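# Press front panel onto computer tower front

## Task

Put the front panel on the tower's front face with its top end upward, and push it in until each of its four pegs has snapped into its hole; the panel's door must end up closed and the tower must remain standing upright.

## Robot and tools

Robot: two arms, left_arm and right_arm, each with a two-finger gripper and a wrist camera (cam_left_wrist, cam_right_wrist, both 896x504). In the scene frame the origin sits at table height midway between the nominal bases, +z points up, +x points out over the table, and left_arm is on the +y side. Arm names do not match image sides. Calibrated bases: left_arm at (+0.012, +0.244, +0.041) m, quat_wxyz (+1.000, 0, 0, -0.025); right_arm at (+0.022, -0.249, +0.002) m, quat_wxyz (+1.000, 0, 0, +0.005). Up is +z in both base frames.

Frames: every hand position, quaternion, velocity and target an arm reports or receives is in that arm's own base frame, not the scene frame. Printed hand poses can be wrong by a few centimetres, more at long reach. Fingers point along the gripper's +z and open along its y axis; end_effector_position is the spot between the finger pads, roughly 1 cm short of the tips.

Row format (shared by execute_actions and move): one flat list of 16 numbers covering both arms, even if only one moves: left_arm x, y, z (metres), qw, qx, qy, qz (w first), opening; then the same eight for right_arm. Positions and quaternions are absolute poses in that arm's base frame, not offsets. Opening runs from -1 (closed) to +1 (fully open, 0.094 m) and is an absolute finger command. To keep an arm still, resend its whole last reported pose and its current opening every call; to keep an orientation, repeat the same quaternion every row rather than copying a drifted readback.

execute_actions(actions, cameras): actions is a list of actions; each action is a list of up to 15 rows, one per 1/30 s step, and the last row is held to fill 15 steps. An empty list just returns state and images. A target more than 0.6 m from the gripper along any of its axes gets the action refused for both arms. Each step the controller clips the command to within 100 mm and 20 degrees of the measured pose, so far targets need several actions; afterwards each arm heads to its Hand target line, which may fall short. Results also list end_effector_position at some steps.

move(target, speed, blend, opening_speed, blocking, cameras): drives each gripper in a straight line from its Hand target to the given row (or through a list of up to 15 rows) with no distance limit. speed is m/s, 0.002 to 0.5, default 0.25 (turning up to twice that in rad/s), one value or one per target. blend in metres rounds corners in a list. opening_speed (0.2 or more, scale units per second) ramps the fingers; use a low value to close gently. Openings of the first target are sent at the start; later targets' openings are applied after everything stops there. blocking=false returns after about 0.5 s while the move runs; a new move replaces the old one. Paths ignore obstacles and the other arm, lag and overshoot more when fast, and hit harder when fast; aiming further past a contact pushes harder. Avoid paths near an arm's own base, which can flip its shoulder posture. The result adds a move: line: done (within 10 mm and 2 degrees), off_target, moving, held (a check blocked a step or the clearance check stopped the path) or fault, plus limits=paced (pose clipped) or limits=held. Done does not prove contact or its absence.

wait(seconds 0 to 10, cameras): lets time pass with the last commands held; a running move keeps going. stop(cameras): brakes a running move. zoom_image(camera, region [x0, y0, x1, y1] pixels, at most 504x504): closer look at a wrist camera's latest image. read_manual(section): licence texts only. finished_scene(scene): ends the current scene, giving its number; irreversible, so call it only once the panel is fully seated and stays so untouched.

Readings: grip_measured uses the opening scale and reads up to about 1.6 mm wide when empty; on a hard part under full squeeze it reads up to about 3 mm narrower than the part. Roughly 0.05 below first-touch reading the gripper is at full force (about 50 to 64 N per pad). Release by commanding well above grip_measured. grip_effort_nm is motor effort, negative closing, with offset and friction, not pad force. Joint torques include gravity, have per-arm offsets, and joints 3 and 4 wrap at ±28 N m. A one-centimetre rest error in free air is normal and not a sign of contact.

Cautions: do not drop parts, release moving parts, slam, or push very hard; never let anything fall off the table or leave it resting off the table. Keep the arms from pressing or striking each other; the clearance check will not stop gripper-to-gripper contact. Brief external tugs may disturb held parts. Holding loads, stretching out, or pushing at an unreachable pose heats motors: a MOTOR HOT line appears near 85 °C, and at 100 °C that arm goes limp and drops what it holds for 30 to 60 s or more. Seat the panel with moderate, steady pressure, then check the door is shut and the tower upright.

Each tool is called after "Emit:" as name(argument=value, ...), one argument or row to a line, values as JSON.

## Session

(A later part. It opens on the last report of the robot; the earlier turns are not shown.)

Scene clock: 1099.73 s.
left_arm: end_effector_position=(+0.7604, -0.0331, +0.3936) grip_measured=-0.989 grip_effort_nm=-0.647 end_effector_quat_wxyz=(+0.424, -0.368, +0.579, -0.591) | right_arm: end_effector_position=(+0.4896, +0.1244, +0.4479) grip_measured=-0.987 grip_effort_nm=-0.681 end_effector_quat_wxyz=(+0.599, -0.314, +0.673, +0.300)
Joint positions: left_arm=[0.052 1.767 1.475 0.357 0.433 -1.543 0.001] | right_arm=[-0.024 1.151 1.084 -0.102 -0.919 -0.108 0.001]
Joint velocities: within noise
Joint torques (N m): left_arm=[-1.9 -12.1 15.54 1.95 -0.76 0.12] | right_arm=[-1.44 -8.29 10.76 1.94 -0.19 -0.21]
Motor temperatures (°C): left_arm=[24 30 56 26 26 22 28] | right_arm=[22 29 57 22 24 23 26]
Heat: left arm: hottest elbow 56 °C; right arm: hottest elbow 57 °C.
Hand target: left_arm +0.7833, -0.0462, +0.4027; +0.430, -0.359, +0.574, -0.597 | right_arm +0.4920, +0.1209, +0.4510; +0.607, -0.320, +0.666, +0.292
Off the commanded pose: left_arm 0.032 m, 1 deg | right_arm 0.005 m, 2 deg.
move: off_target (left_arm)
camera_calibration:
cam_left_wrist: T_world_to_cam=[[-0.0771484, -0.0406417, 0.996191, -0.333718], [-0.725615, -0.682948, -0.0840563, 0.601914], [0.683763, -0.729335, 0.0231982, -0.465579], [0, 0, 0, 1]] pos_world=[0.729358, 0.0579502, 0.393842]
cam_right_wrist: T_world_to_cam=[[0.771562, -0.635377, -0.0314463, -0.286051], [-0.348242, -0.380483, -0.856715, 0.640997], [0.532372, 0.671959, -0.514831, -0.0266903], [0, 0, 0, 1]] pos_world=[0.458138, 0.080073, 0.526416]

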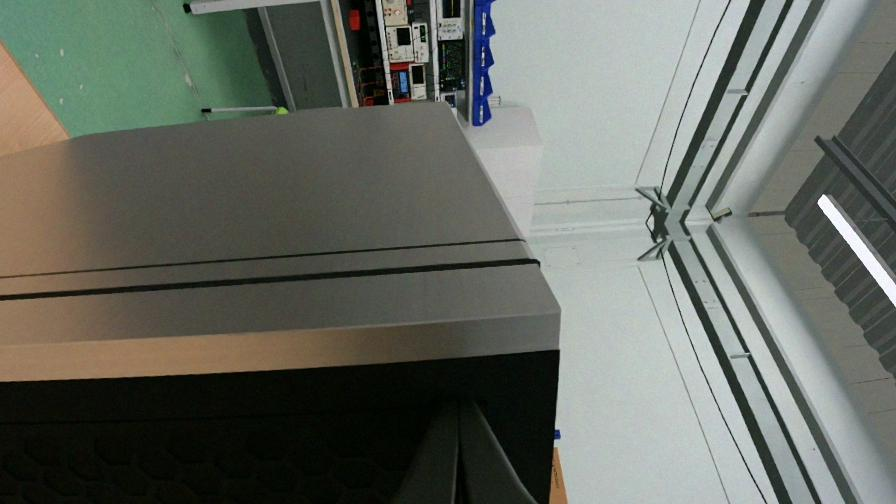

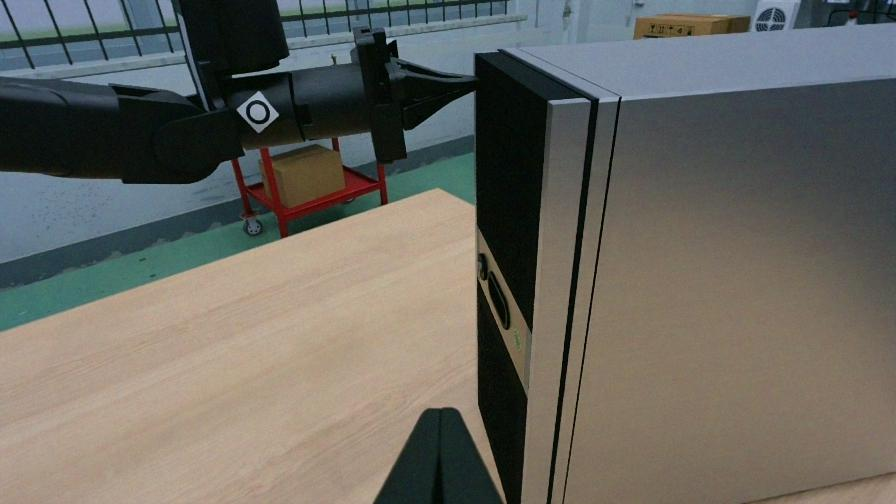

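Emit:
move(
  target=[
    [0.7489,-0.0295,0.4040,0.4302,-0.3590,0.5746,-0.5965,-1,0.492,0.121,0.451,0.6085,-0.3207,0.6670,0.2925,-1],
    [0.6906,-0.1655,0.4040,0.4302,-0.3590,0.5746,-0.5965,-1,0.492,0.121,0.451,0.6085,-0.3207,0.6670,0.2925,-1],
    [0.7228,-0.1793,0.4040,0.4302,-0.3590,0.5746,-0.5965,-1,0.492,0.121,0.451,0.6085,-0.3207,0.6670,0.2925,-1],
  ],
  speed=[0.06,0.12,0.03],
)

Emit:
zoom_image(
  camera="cam_right_wrist",
  region=[560, 80, 650, 130],
)

Scene clock: 1118.90 s.
left_arm: end_effector_position=(+0.6995, -0.1688, +0.3911) grip_measured=-0.989 grip_effort_nm=-0.652 end_effector_quat_wxyz=(+0.421, -0.370, +0.579, -0.592) | right_arm: end_effector_position=(+0.4896, +0.1244, +0.4479) grip_measured=-0.987 grip_effort_nm=-0.691 end_effector_quat_wxyz=(+0.599, -0.314, +0.673, +0.300)
Joint positions: left_arm=[-0.19 1.64 1.304 0.392 0.195 -1.532 0.001] | right_arm=[-0.024 1.151 1.084 -0.102 -0.919 -0.108 0.001]
Joint velocities: within noise
Joint torques (N m): left_arm=[-0.73 -10.52 14.75 2.06 -0.36 0.2] | right_arm=[-1.67 -8.23 10.56 2 -0.19 -0.22]
Motor temperatures (°C): left_arm=[24 30 57 26 26 22 28] | right_arm=[22 29 57 22 24 23 26]
Heat: left arm: hottest elbow 57 °C; right arm: hottest elbow 57 °C.
Hand target: left_arm +0.7197, -0.1786, +0.4032; +0.430, -0.359, +0.574, -0.597 | right_arm +0.4920, +0.1209, +0.4510; +0.607, -0.320, +0.666, +0.292
Off the commanded pose: left_arm 0.029 m, 2 deg | right_arm 0.005 m, 2 deg.
move: off_target (left_arm)
camera_calibration:
cam_left_wrist: T_world_to_cam=[[-0.0716154, -0.0365646, 0.996762, -0.344823], [-0.728552, -0.680613, -0.0773123, 0.464634], [0.681236, -0.73173, 0.0221031, -0.521035], [0, 0, 0, 1]] pos_world=[0.668763, -0.0776294, 0.391145]
cam_right_wrist: T_world_to_cam=[[0.771562, -0.635377, -0.0314463, -0.286051], [-0.348242, -0.380483, -0.856715, 0.640997], [0.532372, 0.671959, -0.514831, -0.0266903], [0, 0, 0, 1]] pos_world=[0.458138, 0.080073, 0.526416]

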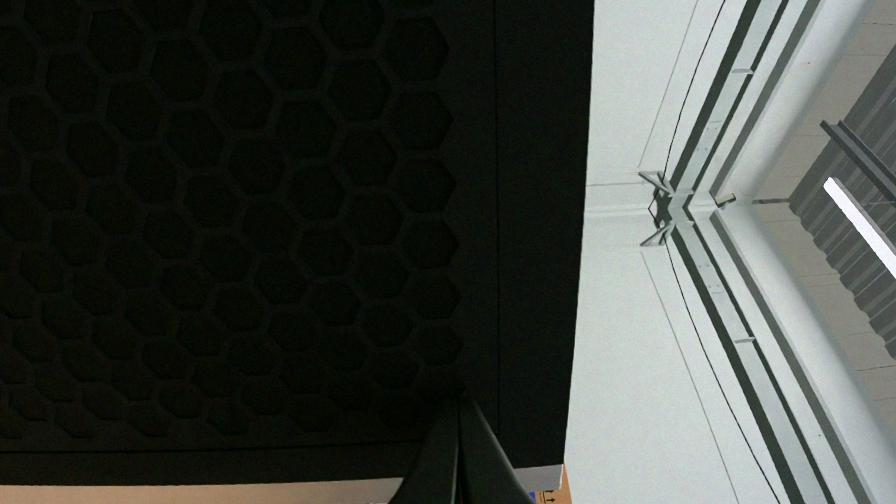

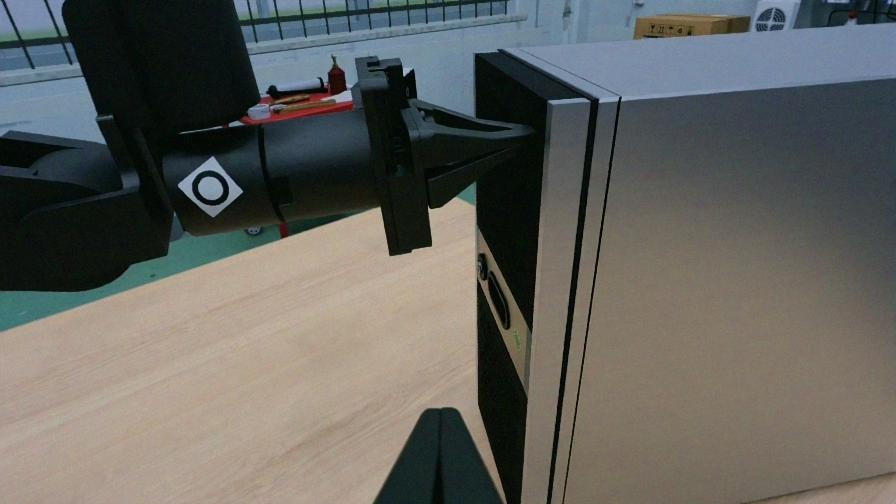

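Scaled by 5.600 from the camera's 896x504 image, which has a finer 1280x720 frame.

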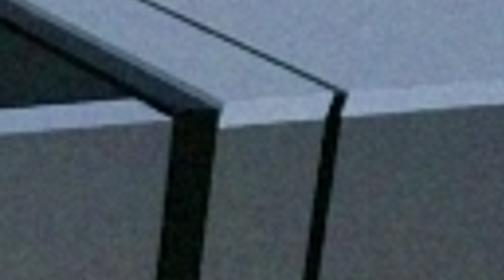

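Emit:
move(
  target=[0.7292,-0.1840,0.4040,0.4302,-0.3590,0.5746,-0.5965,-1,0.492,0.121,0.451,0.6085,-0.3207,0.6670,0.2925,-1],
  speed=0.03,
)

Emit:
zoom_image(
  camera="cam_right_wrist",
  region=[560, 80, 650, 130],
)

Scene clock: 1131.80 s.
left_arm: end_effector_position=(+0.6998, -0.1690, +0.3912) grip_measured=-0.989 grip_effort_nm=-0.647 end_effector_quat_wxyz=(+0.421, -0.370, +0.579, -0.592) | right_arm: end_effector_position=(+0.4896, +0.1244, +0.4479) grip_measured=-0.987 grip_effort_nm=-0.681 end_effector_quat_wxyz=(+0.599, -0.314, +0.673, +0.300)
Joint positions: left_arm=[-0.19 1.641 1.305 0.392 0.194 -1.532 0.001] | right_arm=[-0.024 1.151 1.084 -0.102 -0.919 -0.108 0.001]
Joint velocities: within noise
Joint torques (N m): left_arm=[-1.2 -9.29 15.98 2.04 -0.56 0.21] | right_arm=[-2.37 -8.94 10.69 1.89 -0.19 -0.18]
Motor temperatures (°C): left_arm=[24 30 58 26 26 22 28] | right_arm=[22 29 56 22 24 23 26]
Heat: left arm: hottest elbow 58 °C; right arm: hottest elbow 56 °C.
Hand target: left_arm +0.7245, -0.1831, +0.4027; +0.430, -0.359, +0.574, -0.597 | right_arm +0.4920, +0.1209, +0.4510; +0.607, -0.320, +0.666, +0.292
Off the commanded pose: left_arm 0.035 m, 2 deg | right_arm 0.005 m, 2 deg.
move: off_target (left_arm)
camera_calibration:
cam_left_wrist: T_world_to_cam=[[-0.071735, -0.0369035, 0.996741, -0.344841], [-0.728269, -0.680881, -0.0776223, 0.464601], [0.681527, -0.731464, 0.0219674, -0.521506], [0, 0, 0, 1]] pos_world=[0.669038, -0.07785, 0.391237]
cam_right_wrist: T_world_to_cam=[[0.771562, -0.635377, -0.0314463, -0.286051], [-0.348242, -0.380483, -0.856715, 0.640997], [0.532372, 0.671959, -0.514831, -0.0266903], [0, 0, 0, 1]] pos_world=[0.458138, 0.080073, 0.526416]

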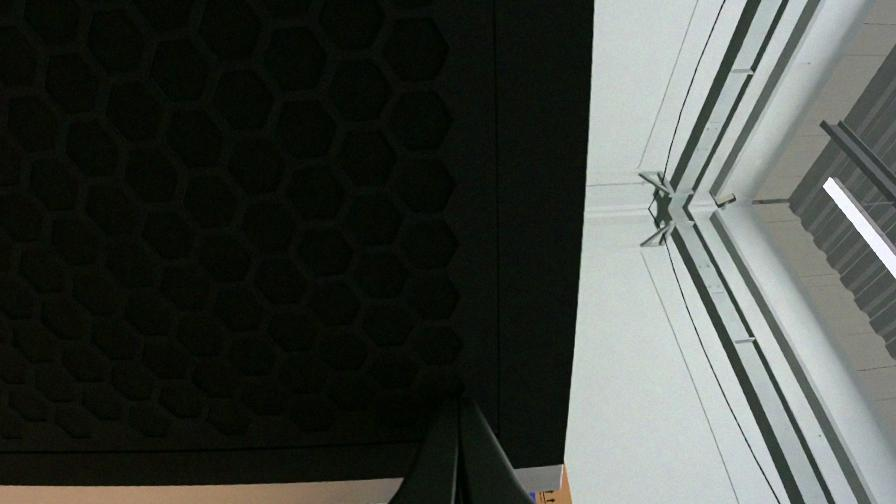

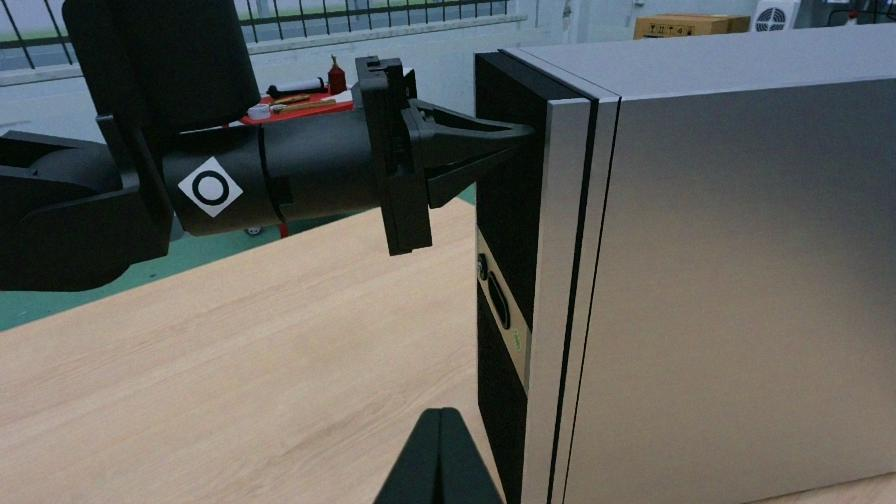

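Scaled by 5.600 from the camera's 896x504 image, which has a finer 1280x720 frame.

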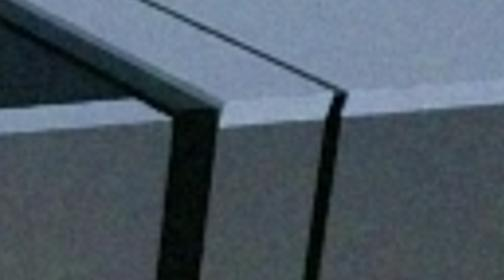

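Emit:
move(
  target=[0.7338,-0.1865,0.4040,0.4302,-0.3590,0.5746,-0.5965,-1,0.492,0.121,0.451,0.6085,-0.3207,0.6670,0.2925,-1],
  speed=0.03,
  cameras=["cam_right_wrist"],
)

Emit:
zoom_image(
  camera="cam_right_wrist",
  region=[560, 80, 650, 130],
)

Scene clock: 1145.07 s.
left_arm: end_effector_position=(+0.7000, -0.1690, +0.3911) grip_measured=-0.989 grip_effort_nm=-0.647 end_effector_quat_wxyz=(+0.421, -0.371, +0.580, -0.591) | right_arm: end_effector_position=(+0.4896, +0.1244, +0.4479) grip_measured=-0.987 grip_effort_nm=-0.686 end_effector_quat_wxyz=(+0.599, -0.314, +0.673, +0.300)
Joint positions: left_arm=[-0.191 1.641 1.306 0.389 0.192 -1.532 0.001] | right_arm=[-0.024 1.151 1.084 -0.102 -0.919 -0.108 0.001]
Joint velocities: within noise
Joint torques (N m): left_arm=[-1.44 -8.53 16.84 2.11 -0.64 0.19] | right_arm=[-1.49 -8.53 10.73 1.98 -0.17 -0.16]
Motor temperatures (°C): left_arm=[24 30 57 26 26 22 28] | right_arm=[22 29 56 22 24 23 26]
Heat: left arm: hottest elbow 57 °C; right arm: hottest elbow 56 °C.
Hand target: left_arm +0.7279, -0.1853, +0.4023; +0.430, -0.359, +0.574, -0.597 | right_arm +0.4920, +0.1209, +0.4510; +0.607, -0.320, +0.666, +0.292
Off the commanded pose: left_arm 0.040 m, 2 deg | right_arm 0.005 m, 2 deg.
move: off_target (left_arm)
camera_calibration:
cam_right_wrist: T_world_to_cam=[[0.771562, -0.635377, -0.0314463, -0.286051], [-0.348242, -0.380483, -0.856715, 0.640997], [0.532372, 0.671959, -0.514831, -0.0266903], [0, 0, 0, 1]] pos_world=[0.458138, 0.080073, 0.526416]
Images, in order (width x height): cam_right_wrist 896x504.

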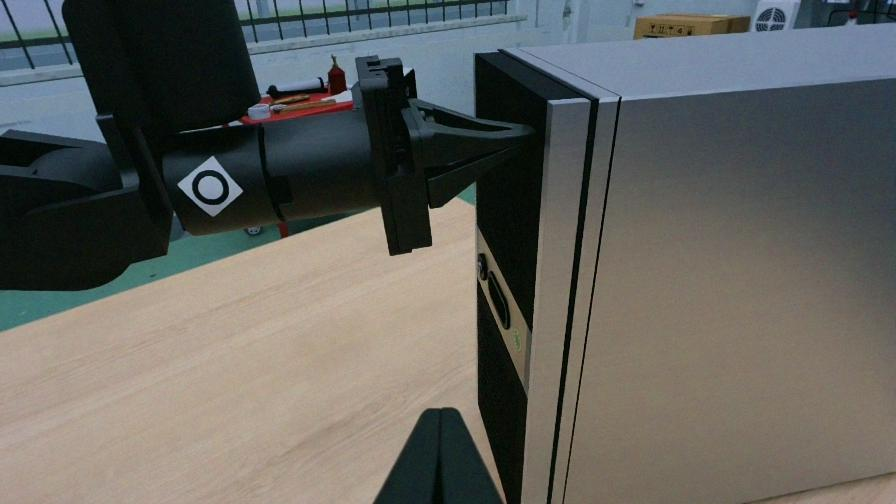

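Scaled by 5.600 from the camera's 896x504 image, which has a finer 1280x720 frame.

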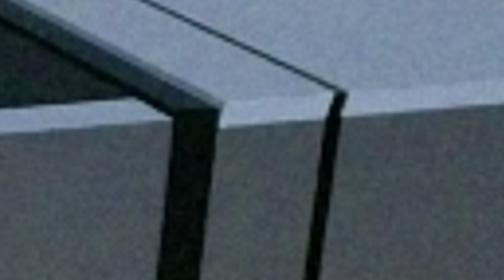

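Emit:
move(
  target=[
    [0.6906,-0.1655,0.4040,0.4302,-0.3590,0.5746,-0.5965,-1,0.492,0.121,0.451,0.6085,-0.3207,0.6670,0.2925,-1],
    [0.6079,-0.0539,0.3900,0.4302,-0.3590,0.5746,-0.5965,-1,0.597,0.191,0.420,0.6085,-0.3207,0.6670,0.2925,-1],
  ],
  speed=[0.08,0.15],
  cameras=["cam_right_wrist"],
)

Emit:
zoom_image(
  camera="cam_right_wrist",
  region=[520, 60, 680, 160],
)

Scene clock: 1191.47 s.
left_arm: end_effector_position=(+0.6106, -0.0556, +0.3820) grip_measured=-0.989 grip_effort_nm=-0.642 end_effector_quat_wxyz=(+0.425, -0.363, +0.581, -0.591) | right_arm: end_effector_position=(+0.5874, +0.1834, +0.3846) grip_measured=-0.987 grip_effort_nm=-0.686 end_effector_quat_wxyz=(+0.585, -0.314, +0.687, +0.295)
Joint positions: left_arm=[0.022 1.404 1.005 0.465 0.409 -1.532 0.001] | right_arm=[0.106 1.44 1.2 0.039 -0.779 -0.104 0.001]
Joint velocities: within noise
Joint torques (N m): left_arm=[0.21 -10.81 8.81 2.69 0.06 0.03] | right_arm=[-0.03 -12.63 15.77 2 0.03 0.1]
Motor temperatures (°C): left_arm=[24 29 59 26 26 22 27] | right_arm=[22 29 56 22 24 23 26]
Heat: left arm: hottest elbow 59 °C; right arm: hottest elbow 56 °C.
Hand target: left_arm +0.6079, -0.0539, +0.3901; +0.430, -0.359, +0.575, -0.597 | right_arm +0.5943, +0.1902, +0.4196; +0.607, -0.320, +0.666, +0.292
Off the commanded pose: left_arm 0.009 m, 1 deg | right_arm 0.037 m, 4 deg.
move: off_target (right_arm)
camera_calibration:
cam_right_wrist: T_world_to_cam=[[0.764736, -0.643032, -0.0410828, -0.316897], [-0.379587, -0.398073, -0.835136, 0.656606], [0.520665, 0.654253, -0.548508, -0.127849], [0, 0, 0, 1]] pos_world=[0.558149, 0.141248, 0.465209]
Images, in order (width x height): cam_right_wrist 896x504.

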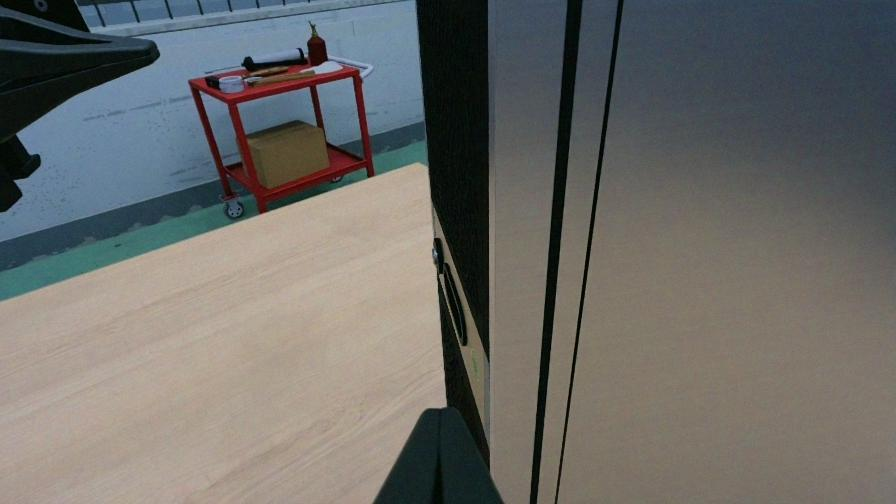

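Scaled by 3.150 from the camera's 896x504 image, which has a finer 1280x720 frame.

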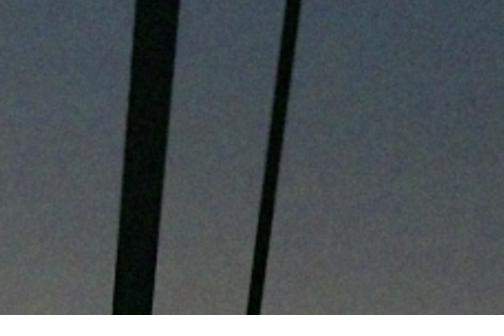

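Emit:
zoom_image(
  camera="cam_right_wrist",
  region=[545, 20, 635, 80],
)

Emit:
zoom_image(
  camera="cam_right_wrist",
  region=[515, 420, 605, 480],
)

Scaled by 5.600 from the camera's 896x504 image, which has a finer 1280x720 frame.

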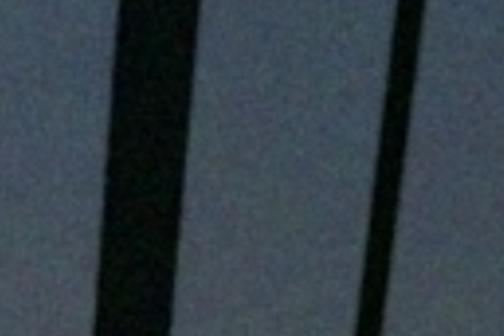

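Scaled by 5.600 from the camera's 896x504 image, which has a finer 1280x720 frame.

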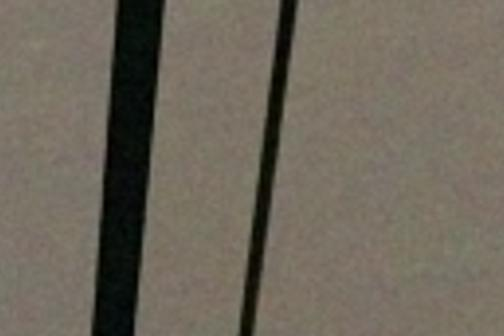

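Emit:
move(
  target=[0.6079,-0.0539,0.3900,0.4302,-0.3590,0.5746,-0.5965,-1,0.600,0.196,0.505,0.6085,-0.3207,0.6670,0.2925,-1],
  speed=0.12,
  cameras=["cam_right_wrist"],
)

Emit:
zoom_image(
  camera="cam_right_wrist",
  region=[480, 60, 680, 180],
)

Scene clock: 1225.90 s.
left_arm: end_effector_position=(+0.6105, -0.0556, +0.3818) grip_measured=-0.989 grip_effort_nm=-0.647 end_effector_quat_wxyz=(+0.425, -0.363, +0.581, -0.591) | right_arm: end_effector_position=(+0.5989, +0.1874, +0.4686) grip_measured=-0.987 grip_effort_nm=-0.681 end_effector_quat_wxyz=(+0.590, -0.313, +0.684, +0.293)
Joint positions: left_arm=[0.022 1.404 1.004 0.465 0.409 -1.532 0.001] | right_arm=[0.112 1.44 1.414 -0.157 -0.769 -0.097 0.001]
Joint velocities: within noise
Joint torques (N m): left_arm=[0.26 -11.34 8.69 2.73 0.05 0.02] | right_arm=[-0.56 -12.92 16.18 1.2 -0.01 0.02]
Motor temperatures (°C): left_arm=[24 29 55 26 25 22 27] | right_arm=[22 31 64 22 24 23 26]
Heat: left arm: hottest elbow 55 °C; right arm: hottest elbow 64 °C.
Hand target: left_arm +0.6079, -0.0539, +0.3900; +0.430, -0.359, +0.575, -0.596 | right_arm +0.5977, +0.1953, +0.5045; +0.608, -0.320, +0.665, +0.292
Off the commanded pose: left_arm 0.009 m, 1 deg | right_arm 0.037 m, 3 deg.
move: off_target (right_arm)
camera_calibration:
cam_right_wrist: T_world_to_cam=[[0.762745, -0.64578, -0.0344704, -0.321004], [-0.370745, -0.392978, -0.841497, 0.729493], [0.529876, 0.654627, -0.539162, -0.100348], [0, 0, 0, 1]] pos_world=[0.568472, 0.145067, 0.548697]
Images, in order (width x height): cam_right_wrist 896x504.

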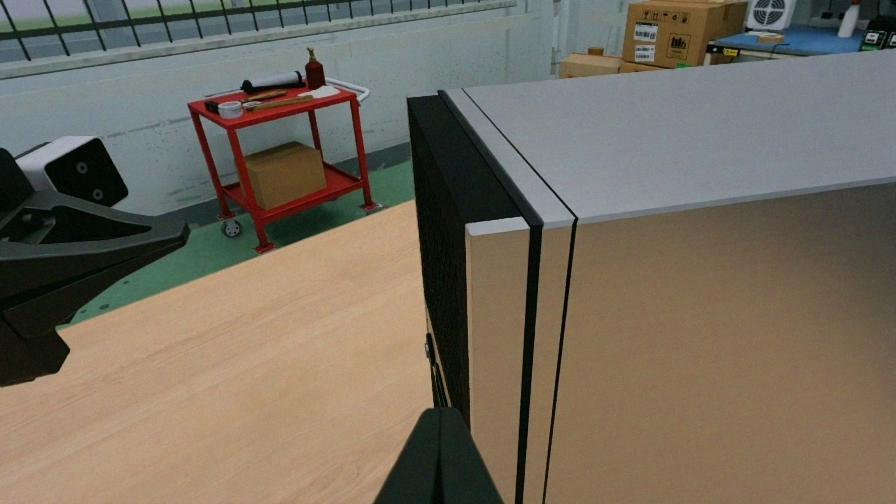

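Scaled by 2.520 from the camera's 896x504 image, which has a finer 1280x720 frame.

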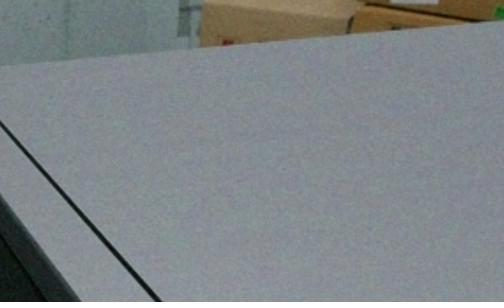

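Emit:
zoom_image(
  camera="cam_right_wrist",
  region=[500, 180, 600, 250],
)

Emit:
zoom_image(
  camera="cam_right_wrist",
  region=[400, 70, 500, 140],
)

Scaled by 5.040 from the camera's 896x504 image, which has a finer 1280x720 frame.

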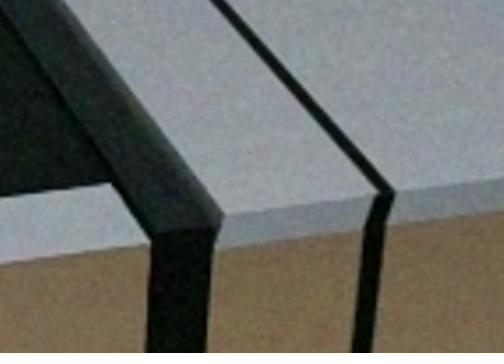

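Scaled by 5.040 from the camera's 896x504 image, which has a finer 1280x720 frame.

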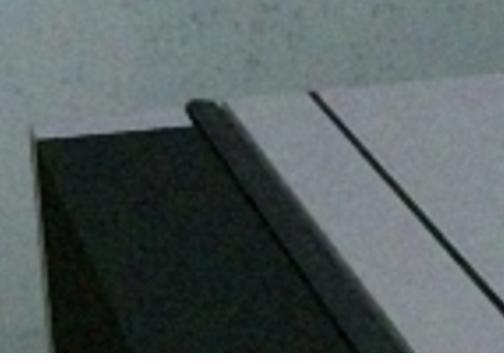

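Emit:
zoom_image(
  camera="cam_right_wrist",
  region=[510, 205, 560, 240],
)

Emit:
zoom_image(
  camera="cam_right_wrist",
  region=[430, 85, 480, 120],
)

Emit:
zoom_image(
  camera="cam_right_wrist",
  region=[470, 140, 520, 175],
)

Scaled by 10.080 from the camera's 896x504 image, which has a finer 1280x720 frame.

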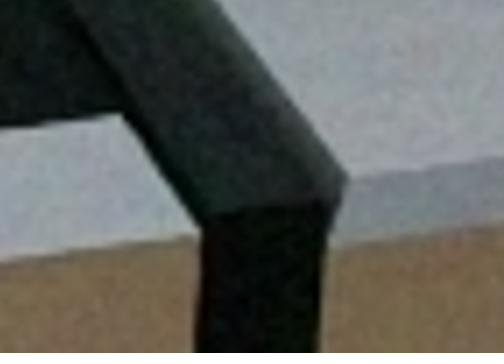

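Scaled by 10.080 from the camera's 896x504 image, which has a finer 1280x720 frame.

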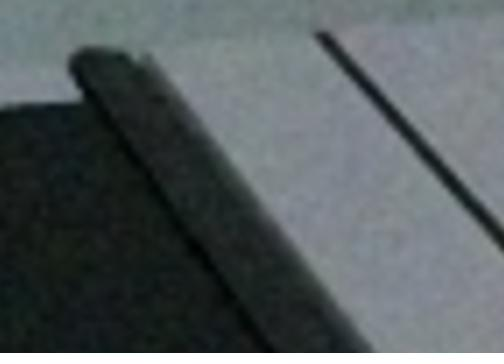

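Scaled by 10.080 from the camera's 896x504 image, which has a finer 1280x720 frame.

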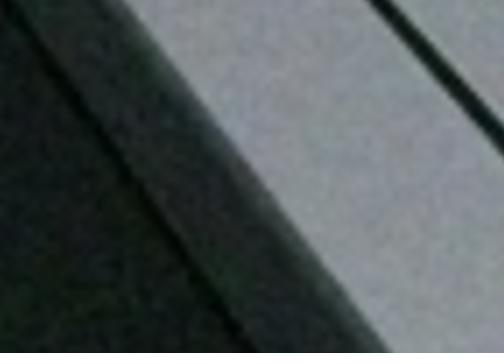

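Emit:
move(
  target=[
    [0.6500,-0.0200,0.2500,0.4302,-0.3590,0.5746,-0.5965,-1,0.492,0.121,0.451,0.6085,-0.3207,0.6670,0.2925,-1],
    [0.7127,-0.0124,0.0600,0.4302,-0.3590,0.5746,-0.5965,-1,0.492,0.121,0.451,0.6085,-0.3207,0.6670,0.2925,-1],
  ],
  speed=[0.2,0.15],
  blend=[0.04,0],
)

Scene clock: 1364.73 s.
left_arm: end_effector_position=(+0.7048, -0.0177, +0.0587) grip_measured=-0.989 grip_effort_nm=-0.642 end_effector_quat_wxyz=(+0.425, -0.362, +0.582, -0.591) | right_arm: end_effector_position=(+0.4952, +0.1261, +0.4405) grip_measured=-0.987 grip_effort_nm=-0.681 end_effector_quat_wxyz=(+0.593, -0.313, +0.677, +0.304)
Joint positions: left_arm=[0.088 2.233 1.112 1.189 0.479 -1.535 0.001] | right_arm=[-0.02 1.17 1.086 -0.102 -0.919 -0.108 0.001]
Joint velocities: within noise
Joint torques (N m): left_arm=[0.21 -15.38 6.97 2.74 0.03 -0.02] | right_arm=[-2.61 -10.11 10.41 1.81 -0.17 -0.19]
Motor temperatures (°C): left_arm=[24 29 48 26 25 21 26] | right_arm=[22 32 68 22 24 23 26]
Heat: left arm: hottest elbow 48 °C; right arm: hottest elbow 68 °C.
Hand target: left_arm +0.7123, -0.0125, +0.0602; +0.430, -0.359, +0.575, -0.596 | right_arm +0.4919, +0.1211, +0.4510; +0.607, -0.320, +0.666, +0.292
Off the commanded pose: left_arm 0.010 m, 1 deg | right_arm 0.012 m, 3 deg.
move: off_target (right_arm)
camera_calibration:
cam_left_wrist: T_world_to_cam=[[-0.0834101, -0.0505136, 0.995234, 0.000560996], [-0.731689, -0.674904, -0.0955776, 0.549012], [0.676516, -0.736175, 0.0193336, -0.403344], [0, 0, 0, 1]] pos_world=[0.674622, 0.073627, 0.059713]
cam_right_wrist: T_world_to_cam=[[0.773138, -0.63271, -0.0440024, -0.285097], [-0.360612, -0.381455, -0.851147, 0.641038], [0.521744, 0.673922, -0.52308, -0.0259742], [0, 0, 0, 1]] pos_world=[0.465137, 0.0816482, 0.519486]

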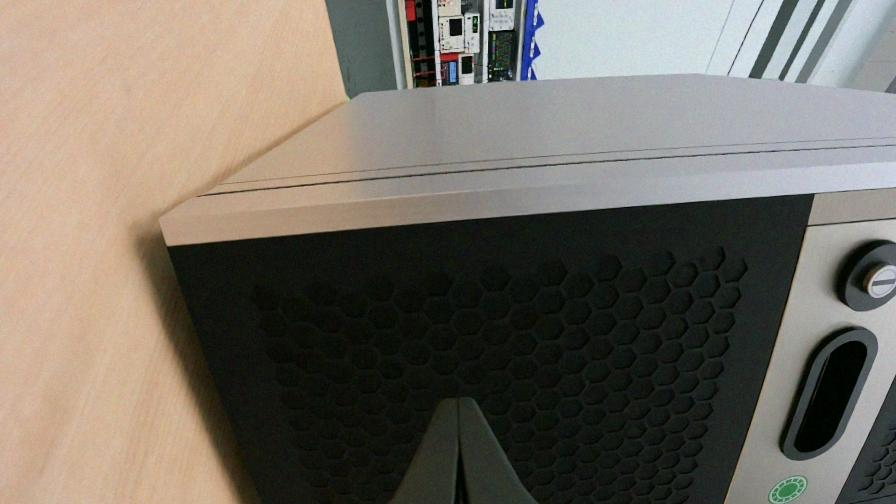

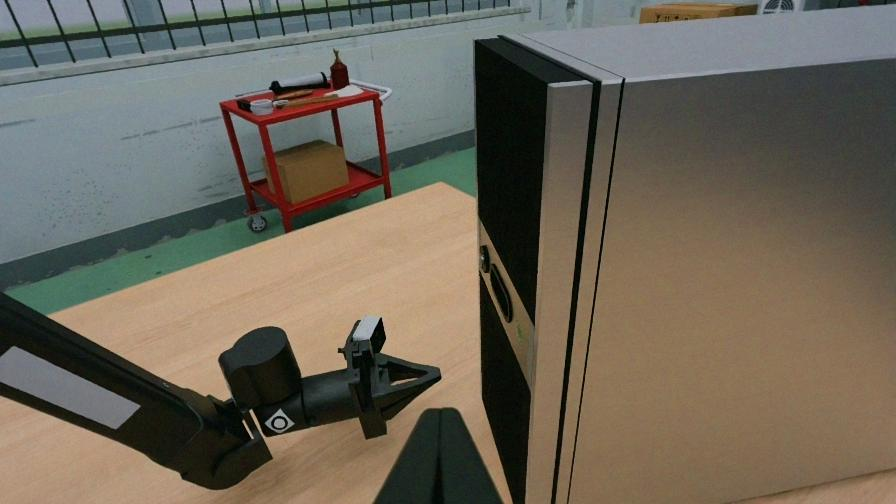

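Emit:
zoom_image(
  camera="cam_left_wrist",
  region=[150, 150, 290, 250],
)

Emit:
zoom_image(
  camera="cam_left_wrist",
  region=[756, 110, 896, 210],
)

Scaled by 3.600 from the camera's 896x504 image, which has a finer 1280x720 frame.

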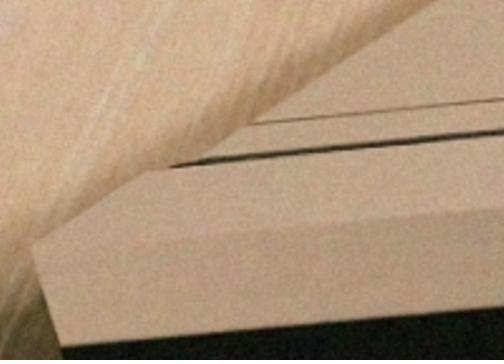

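Scaled by 3.600 from the camera's 896x504 image, which has a finer 1280x720 frame.

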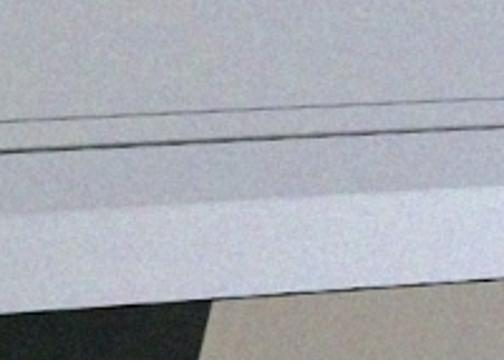

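Emit:
move(
  target=[
    [0.7127,-0.0124,0.0240,0.4302,-0.3590,0.5746,-0.5965,-1,0.492,0.121,0.451,0.6085,-0.3207,0.6670,0.2925,-1],
    [0.7817,-0.0430,0.0240,0.4302,-0.3590,0.5746,-0.5965,-1,0.492,0.121,0.451,0.6085,-0.3207,0.6670,0.2925,-1],
  ],
  speed=[0.1,0.03],
)

Emit:
zoom_image(
  camera="cam_left_wrist",
  region=[150, 200, 290, 300],
)

Scene clock: 1384.97 s.
left_arm: end_effector_position=(+0.7592, -0.0314, +0.0349) grip_measured=-0.989 grip_effort_nm=-0.642 end_effector_quat_wxyz=(+0.436, -0.357, +0.574, -0.595) | right_arm: end_effector_position=(+0.4952, +0.1261, +0.4403) grip_measured=-0.987 grip_effort_nm=-0.676 end_effector_quat_wxyz=(+0.593, -0.313, +0.677, +0.304)
Joint positions: left_arm=[0.055 2.369 1.31 1.156 0.435 -1.535 0.001] | right_arm=[-0.02 1.17 1.085 -0.102 -0.919 -0.108 0.001]
Joint velocities: within noise
Joint torques (N m): left_arm=[-1.38 -15.33 10.65 0.91 -0.62 0.03] | right_arm=[-1.96 -10.4 10.33 1.91 -0.2 -0.22]
Motor temperatures (°C): left_arm=[24 29 47 26 25 21 26] | right_arm=[22 31 64 22 24 23 26]
Heat: left arm: hottest elbow 47 °C; right arm: hottest elbow 64 °C.
Hand target: left_arm +0.7783, -0.0431, +0.0247; +0.430, -0.359, +0.575, -0.596 | right_arm +0.4919, +0.1211, +0.4509; +0.607, -0.320, +0.666, +0.292
Off the commanded pose: left_arm 0.028 m, 1 deg | right_arm 0.012 m, 3 deg.
move: off_target (left_arm, right_arm)
camera_calibration:
cam_left_wrist: T_world_to_cam=[[-0.11148, -0.0499728, 0.992509, 0.0495325], [-0.72124, -0.683005, -0.1154, 0.56976], [0.683656, -0.728702, 0.0400987, -0.455683], [0, 0, 0, 1]] pos_world=[0.727985, 0.0595672, 0.0348609]
cam_right_wrist: T_world_to_cam=[[0.773161, -0.632686, -0.0439236, -0.285136], [-0.360666, -0.381663, -0.851031, 0.640851], [0.521672, 0.673826, -0.523275, -0.0259386], [0, 0, 0, 1]] pos_world=[0.465121, 0.0816652, 0.519287]

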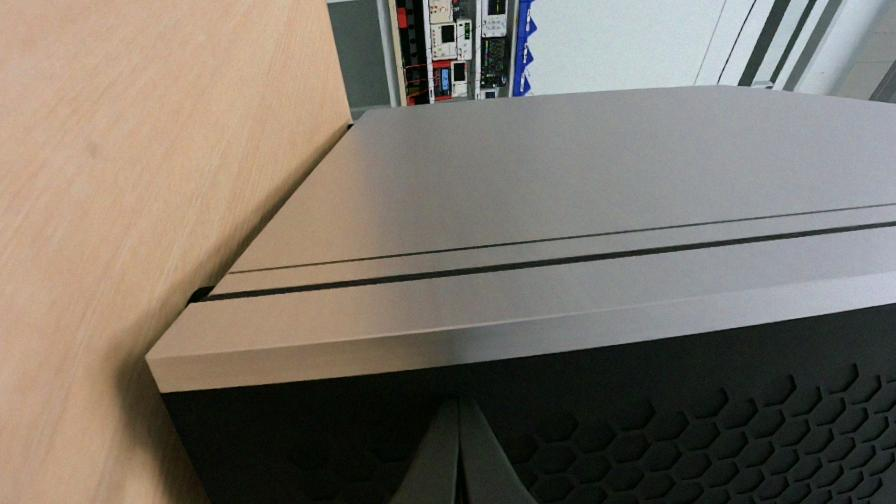

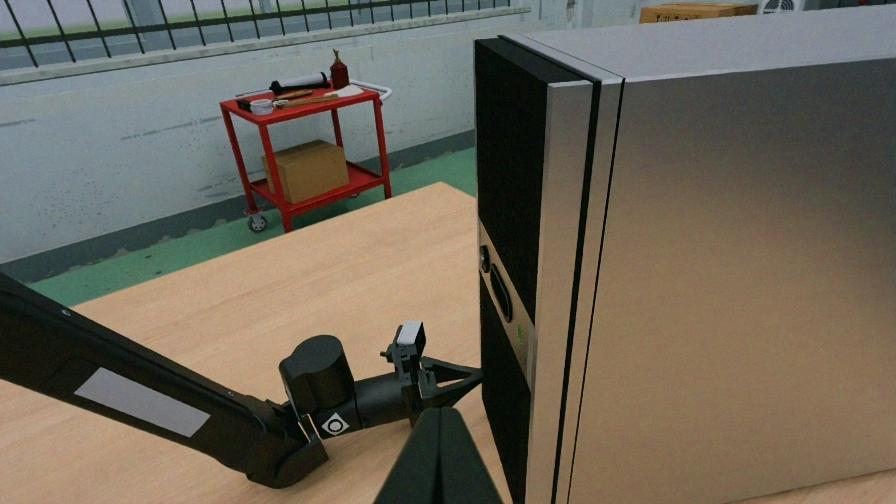

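Scaled by 3.600 from the camera's 896x504 image, which has a finer 1280x720 frame.

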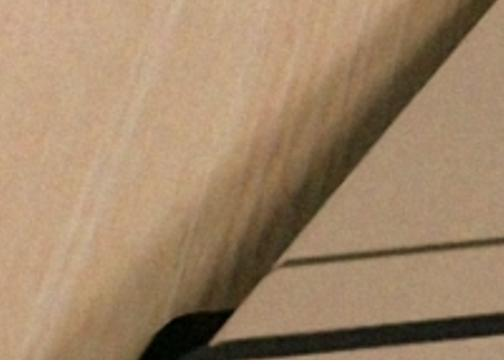

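Emit:
move(
  target=[0.7908,-0.0480,0.0260,0.4302,-0.3590,0.5746,-0.5965,-1,0.492,0.121,0.451,0.6085,-0.3207,0.6670,0.2925,-1],
  speed=0.03,
)

Emit:
zoom_image(
  camera="cam_left_wrist",
  region=[170, 250, 310, 350],
)

Scene clock: 1395.03 s.
left_arm: end_effector_position=(+0.7597, -0.0314, +0.0338) grip_measured=-0.989 grip_effort_nm=-0.642 end_effector_quat_wxyz=(+0.434, -0.358, +0.575, -0.594) | right_arm: end_effector_position=(+0.4952, +0.1261, +0.4403) grip_measured=-0.987 grip_effort_nm=-0.686 end_effector_quat_wxyz=(+0.593, -0.313, +0.677, +0.304)
Joint positions: left_arm=[0.055 2.369 1.311 1.149 0.435 -1.535 0.001] | right_arm=[-0.02 1.17 1.085 -0.102 -0.919 -0.108 0.001]
Joint velocities: within noise
Joint torques (N m): left_arm=[-2.14 -15.15 12.26 0.42 -0.99 0.06] | right_arm=[-2.14 -10.4 10.37 1.85 -0.15 -0.19]
Motor temperatures (°C): left_arm=[24 30 47 26 25 21 26] | right_arm=[22 31 62 22 24 23 26]
Heat: left arm: hottest elbow 47 °C; right arm: hottest elbow 62 °C.
Hand target: left_arm +0.7853, -0.0482, +0.0274; +0.430, -0.359, +0.575, -0.596 | right_arm +0.4919, +0.1211, +0.4509; +0.607, -0.320, +0.666, +0.292
Off the commanded pose: left_arm 0.036 m, 1 deg | right_arm 0.012 m, 3 deg.
move: off_target (left_arm, right_arm)
camera_calibration:
cam_left_wrist: T_world_to_cam=[[-0.105807, -0.0496628, 0.993146, 0.0463563], [-0.721887, -0.68304, -0.111064, 0.570358], [0.683874, -0.72869, 0.0364195, -0.456003], [0, 0, 0, 1]] pos_world=[0.728488, 0.0595947, 0.0339149]
cam_right_wrist: T_world_to_cam=[[0.773161, -0.632686, -0.0439236, -0.285136], [-0.360666, -0.381663, -0.851031, 0.640851], [0.521672, 0.673826, -0.523275, -0.0259386], [0, 0, 0, 1]] pos_world=[0.465121, 0.0816652, 0.519287]

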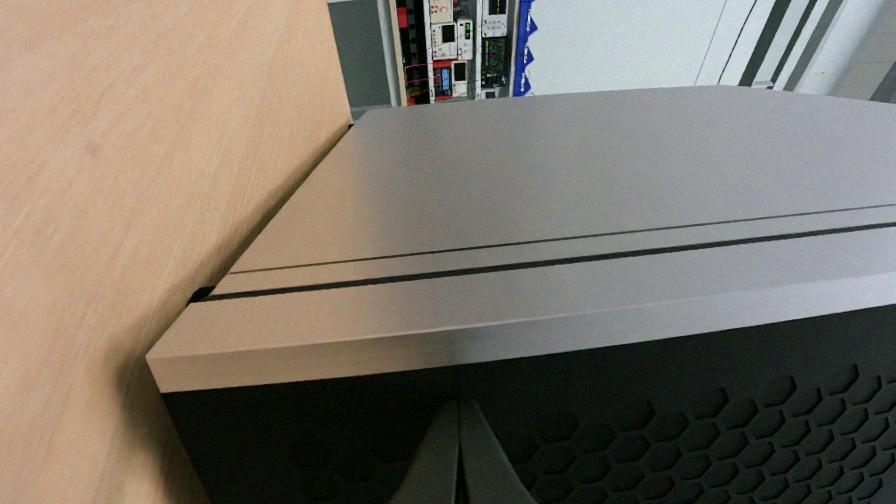

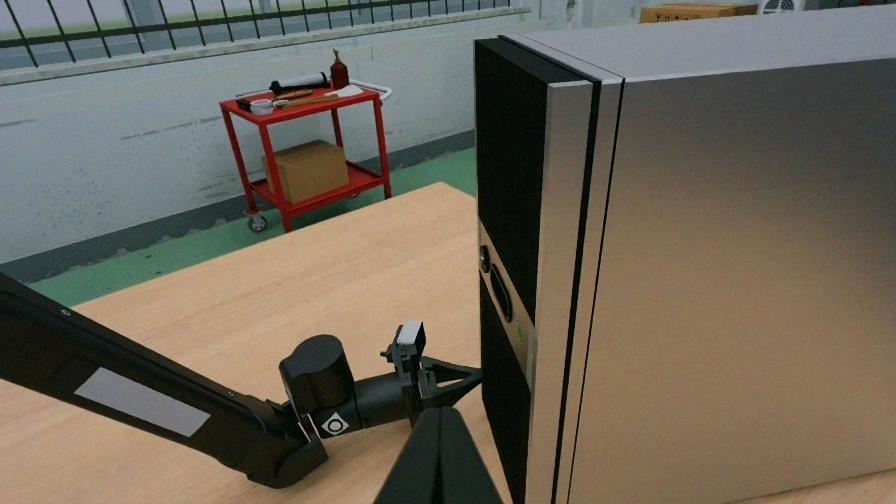

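Scaled by 3.600 from the camera's 896x504 image, which has a finer 1280x720 frame.

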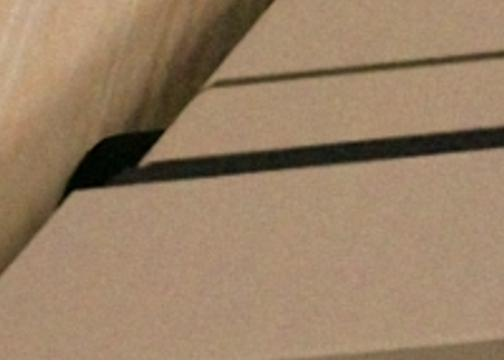

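Emit:
move(
  target=[0.8092,-0.0575,0.0260,0.4302,-0.3590,0.5746,-0.5965,-1,0.492,0.121,0.451,0.6085,-0.3207,0.6670,0.2925,-1],
  speed=0.03,
)

Emit:
zoom_image(
  camera="cam_left_wrist",
  region=[170, 250, 310, 350],
)

Scene clock: 1414.03 s.
left_arm: end_effector_position=(+0.7604, -0.0316, +0.0339) grip_measured=-0.989 grip_effort_nm=-0.647 end_effector_quat_wxyz=(+0.434, -0.359, +0.575, -0.593) | right_arm: end_effector_position=(+0.4952, +0.1261, +0.4403) grip_measured=-0.987 grip_effort_nm=-0.686 end_effector_quat_wxyz=(+0.593, -0.313, +0.677, +0.304)
Joint positions: left_arm=[0.054 2.369 1.313 1.146 0.434 -1.535 0.001] | right_arm=[-0.02 1.17 1.085 -0.102 -0.919 -0.108 0.001]
Joint velocities: within noise
Joint torques (N m): left_arm=[-3.14 -14.21 15.04 -0.55 -1.68 0.07] | right_arm=[-2.43 -10.23 10.37 1.95 -0.2 -0.21]
Motor temperatures (°C): left_arm=[24 30 47 26 25 21 26] | right_arm=[22 30 60 22 24 23 26]
Heat: left arm: hottest elbow 47 °C; right arm: hottest elbow 60 °C.
Hand target: left_arm +0.7972, -0.0579, +0.0292; +0.430, -0.359, +0.575, -0.597 | right_arm +0.4919, +0.1211, +0.4509; +0.607, -0.320, +0.666, +0.292
Off the commanded pose: left_arm 0.056 m, 1 deg | right_arm 0.012 m, 3 deg.
move: off_target (left_arm, right_arm)
camera_calibration:
cam_left_wrist: T_world_to_cam=[[-0.104674, -0.0495667, 0.993271, 0.0454573], [-0.722014, -0.68305, -0.110174, 0.570787], [0.683914, -0.728688, 0.0357097, -0.456612], [0, 0, 0, 1]] pos_world=[0.729158, 0.0594015, 0.0340399]
cam_right_wrist: T_world_to_cam=[[0.773161, -0.632686, -0.0439236, -0.285136], [-0.360666, -0.381663, -0.851031, 0.640851], [0.521672, 0.673826, -0.523275, -0.0259386], [0, 0, 0, 1]] pos_world=[0.465121, 0.0816652, 0.519287]

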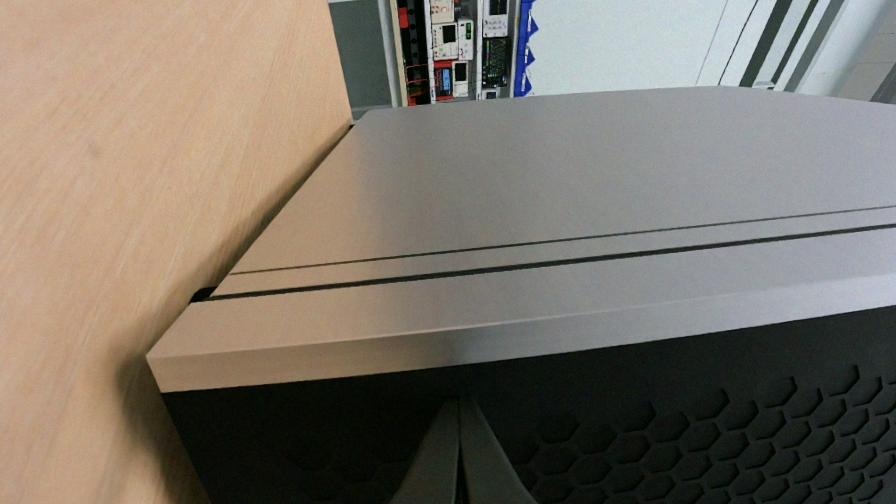

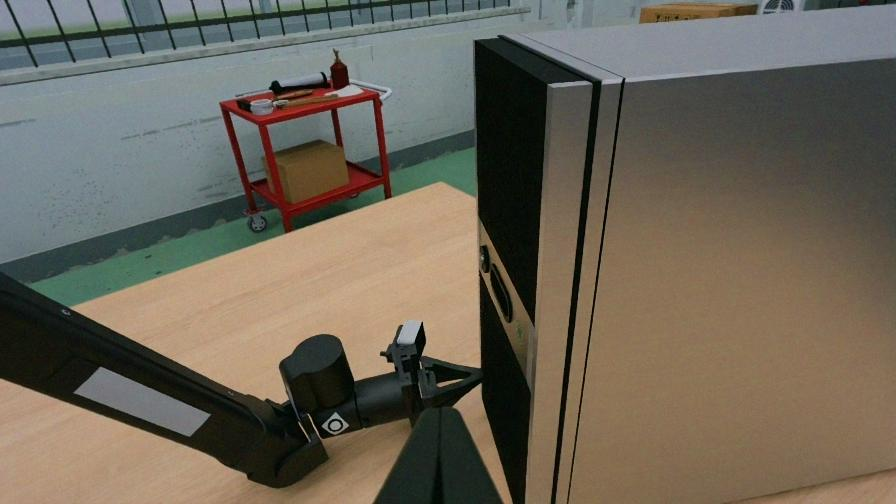

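Scaled by 3.600 from the camera's 896x504 image, which has a finer 1280x720 frame.

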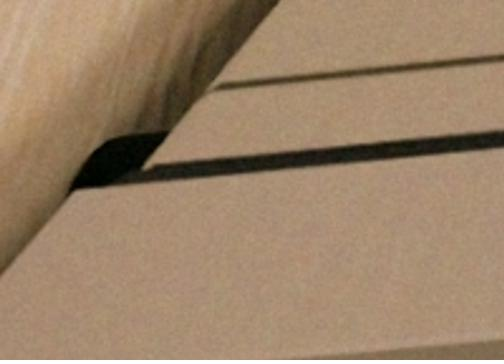

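Emit:
move(
  target=[0.8230,-0.0640,0.0260,0.4302,-0.3590,0.5746,-0.5965,-1,0.492,0.121,0.451,0.6085,-0.3207,0.6670,0.2925,-1],
  speed=0.03,
)

Emit:
zoom_image(
  camera="cam_left_wrist",
  region=[170, 250, 310, 350],
)

Scene clock: 1423.80 s.
left_arm: end_effector_position=(+0.7607, -0.0316, +0.0340) grip_measured=-0.989 grip_effort_nm=-0.642 end_effector_quat_wxyz=(+0.434, -0.359, +0.575, -0.593) | right_arm: end_effector_position=(+0.4952, +0.1261, +0.4403) grip_measured=-0.987 grip_effort_nm=-0.681 end_effector_quat_wxyz=(+0.593, -0.313, +0.677, +0.304)
Joint positions: left_arm=[0.054 2.369 1.313 1.145 0.432 -1.535 0.001] | right_arm=[-0.02 1.17 1.085 -0.102 -0.919 -0.108 0.001]
Joint velocities: within noise
Joint torques (N m): left_arm=[-4.07 -13.27 17.01 -1.32 -2.06 0.07] | right_arm=[-2.08 -9.64 10.45 1.85 -0.19 -0.2]
Motor temperatures (°C): left_arm=[24 30 49 26 26 21 26] | right_arm=[22 30 59 22 24 23 26]
Heat: left arm: hottest elbow 49 °C; right arm: hottest elbow 59 °C.
Hand target: left_arm +0.8049, -0.0645, +0.0310; +0.430, -0.359, +0.574, -0.597 | right_arm +0.4919, +0.1211, +0.4509; +0.607, -0.320, +0.666, +0.292
Off the commanded pose: left_arm 0.071 m, 1 deg | right_arm 0.012 m, 3 deg.
move: off_target (left_arm, right_arm)
camera_calibration:
cam_left_wrist: T_world_to_cam=[[-0.104229, -0.0495359, 0.993319, 0.0450908], [-0.721017, -0.684166, -0.109775, 0.570273], [0.685033, -0.727642, 0.0355941, -0.457661], [0, 0, 0, 1]] pos_world=[0.729389, 0.0593826, 0.0341025]
cam_right_wrist: T_world_to_cam=[[0.773161, -0.632686, -0.0439236, -0.285136], [-0.360666, -0.381663, -0.851031, 0.640851], [0.521672, 0.673826, -0.523275, -0.0259386], [0, 0, 0, 1]] pos_world=[0.465121, 0.0816652, 0.519287]

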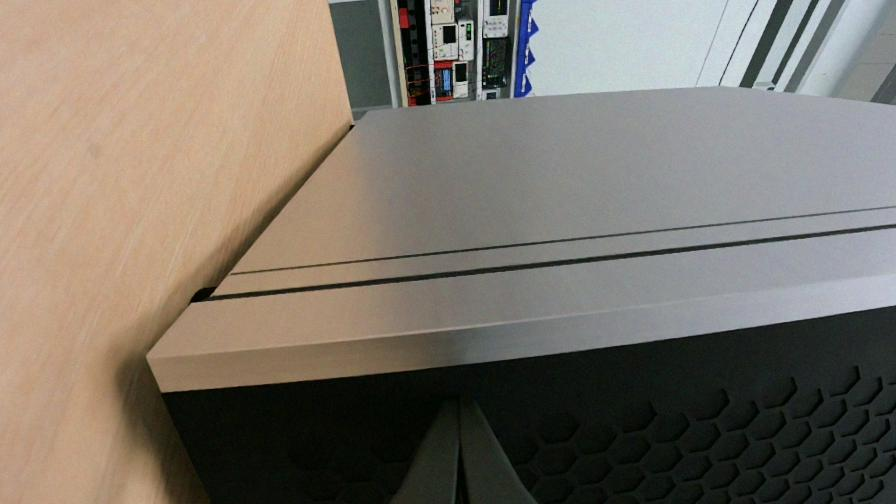

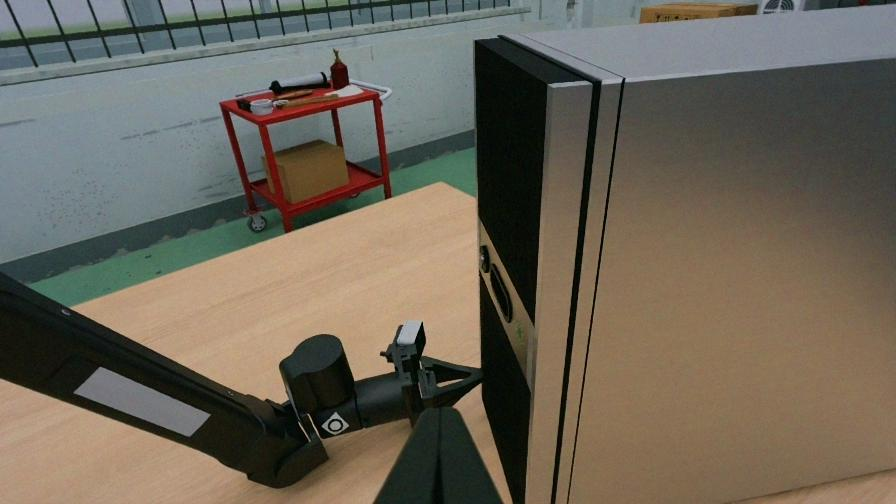

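Scaled by 3.600 from the camera's 896x504 image, which has a finer 1280x720 frame.

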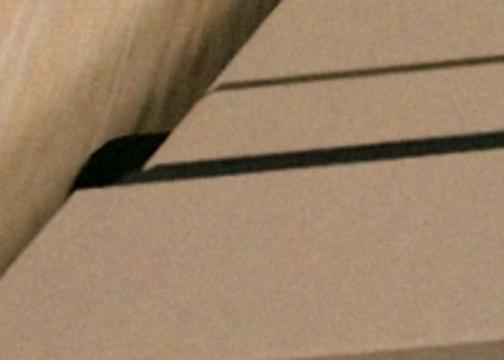

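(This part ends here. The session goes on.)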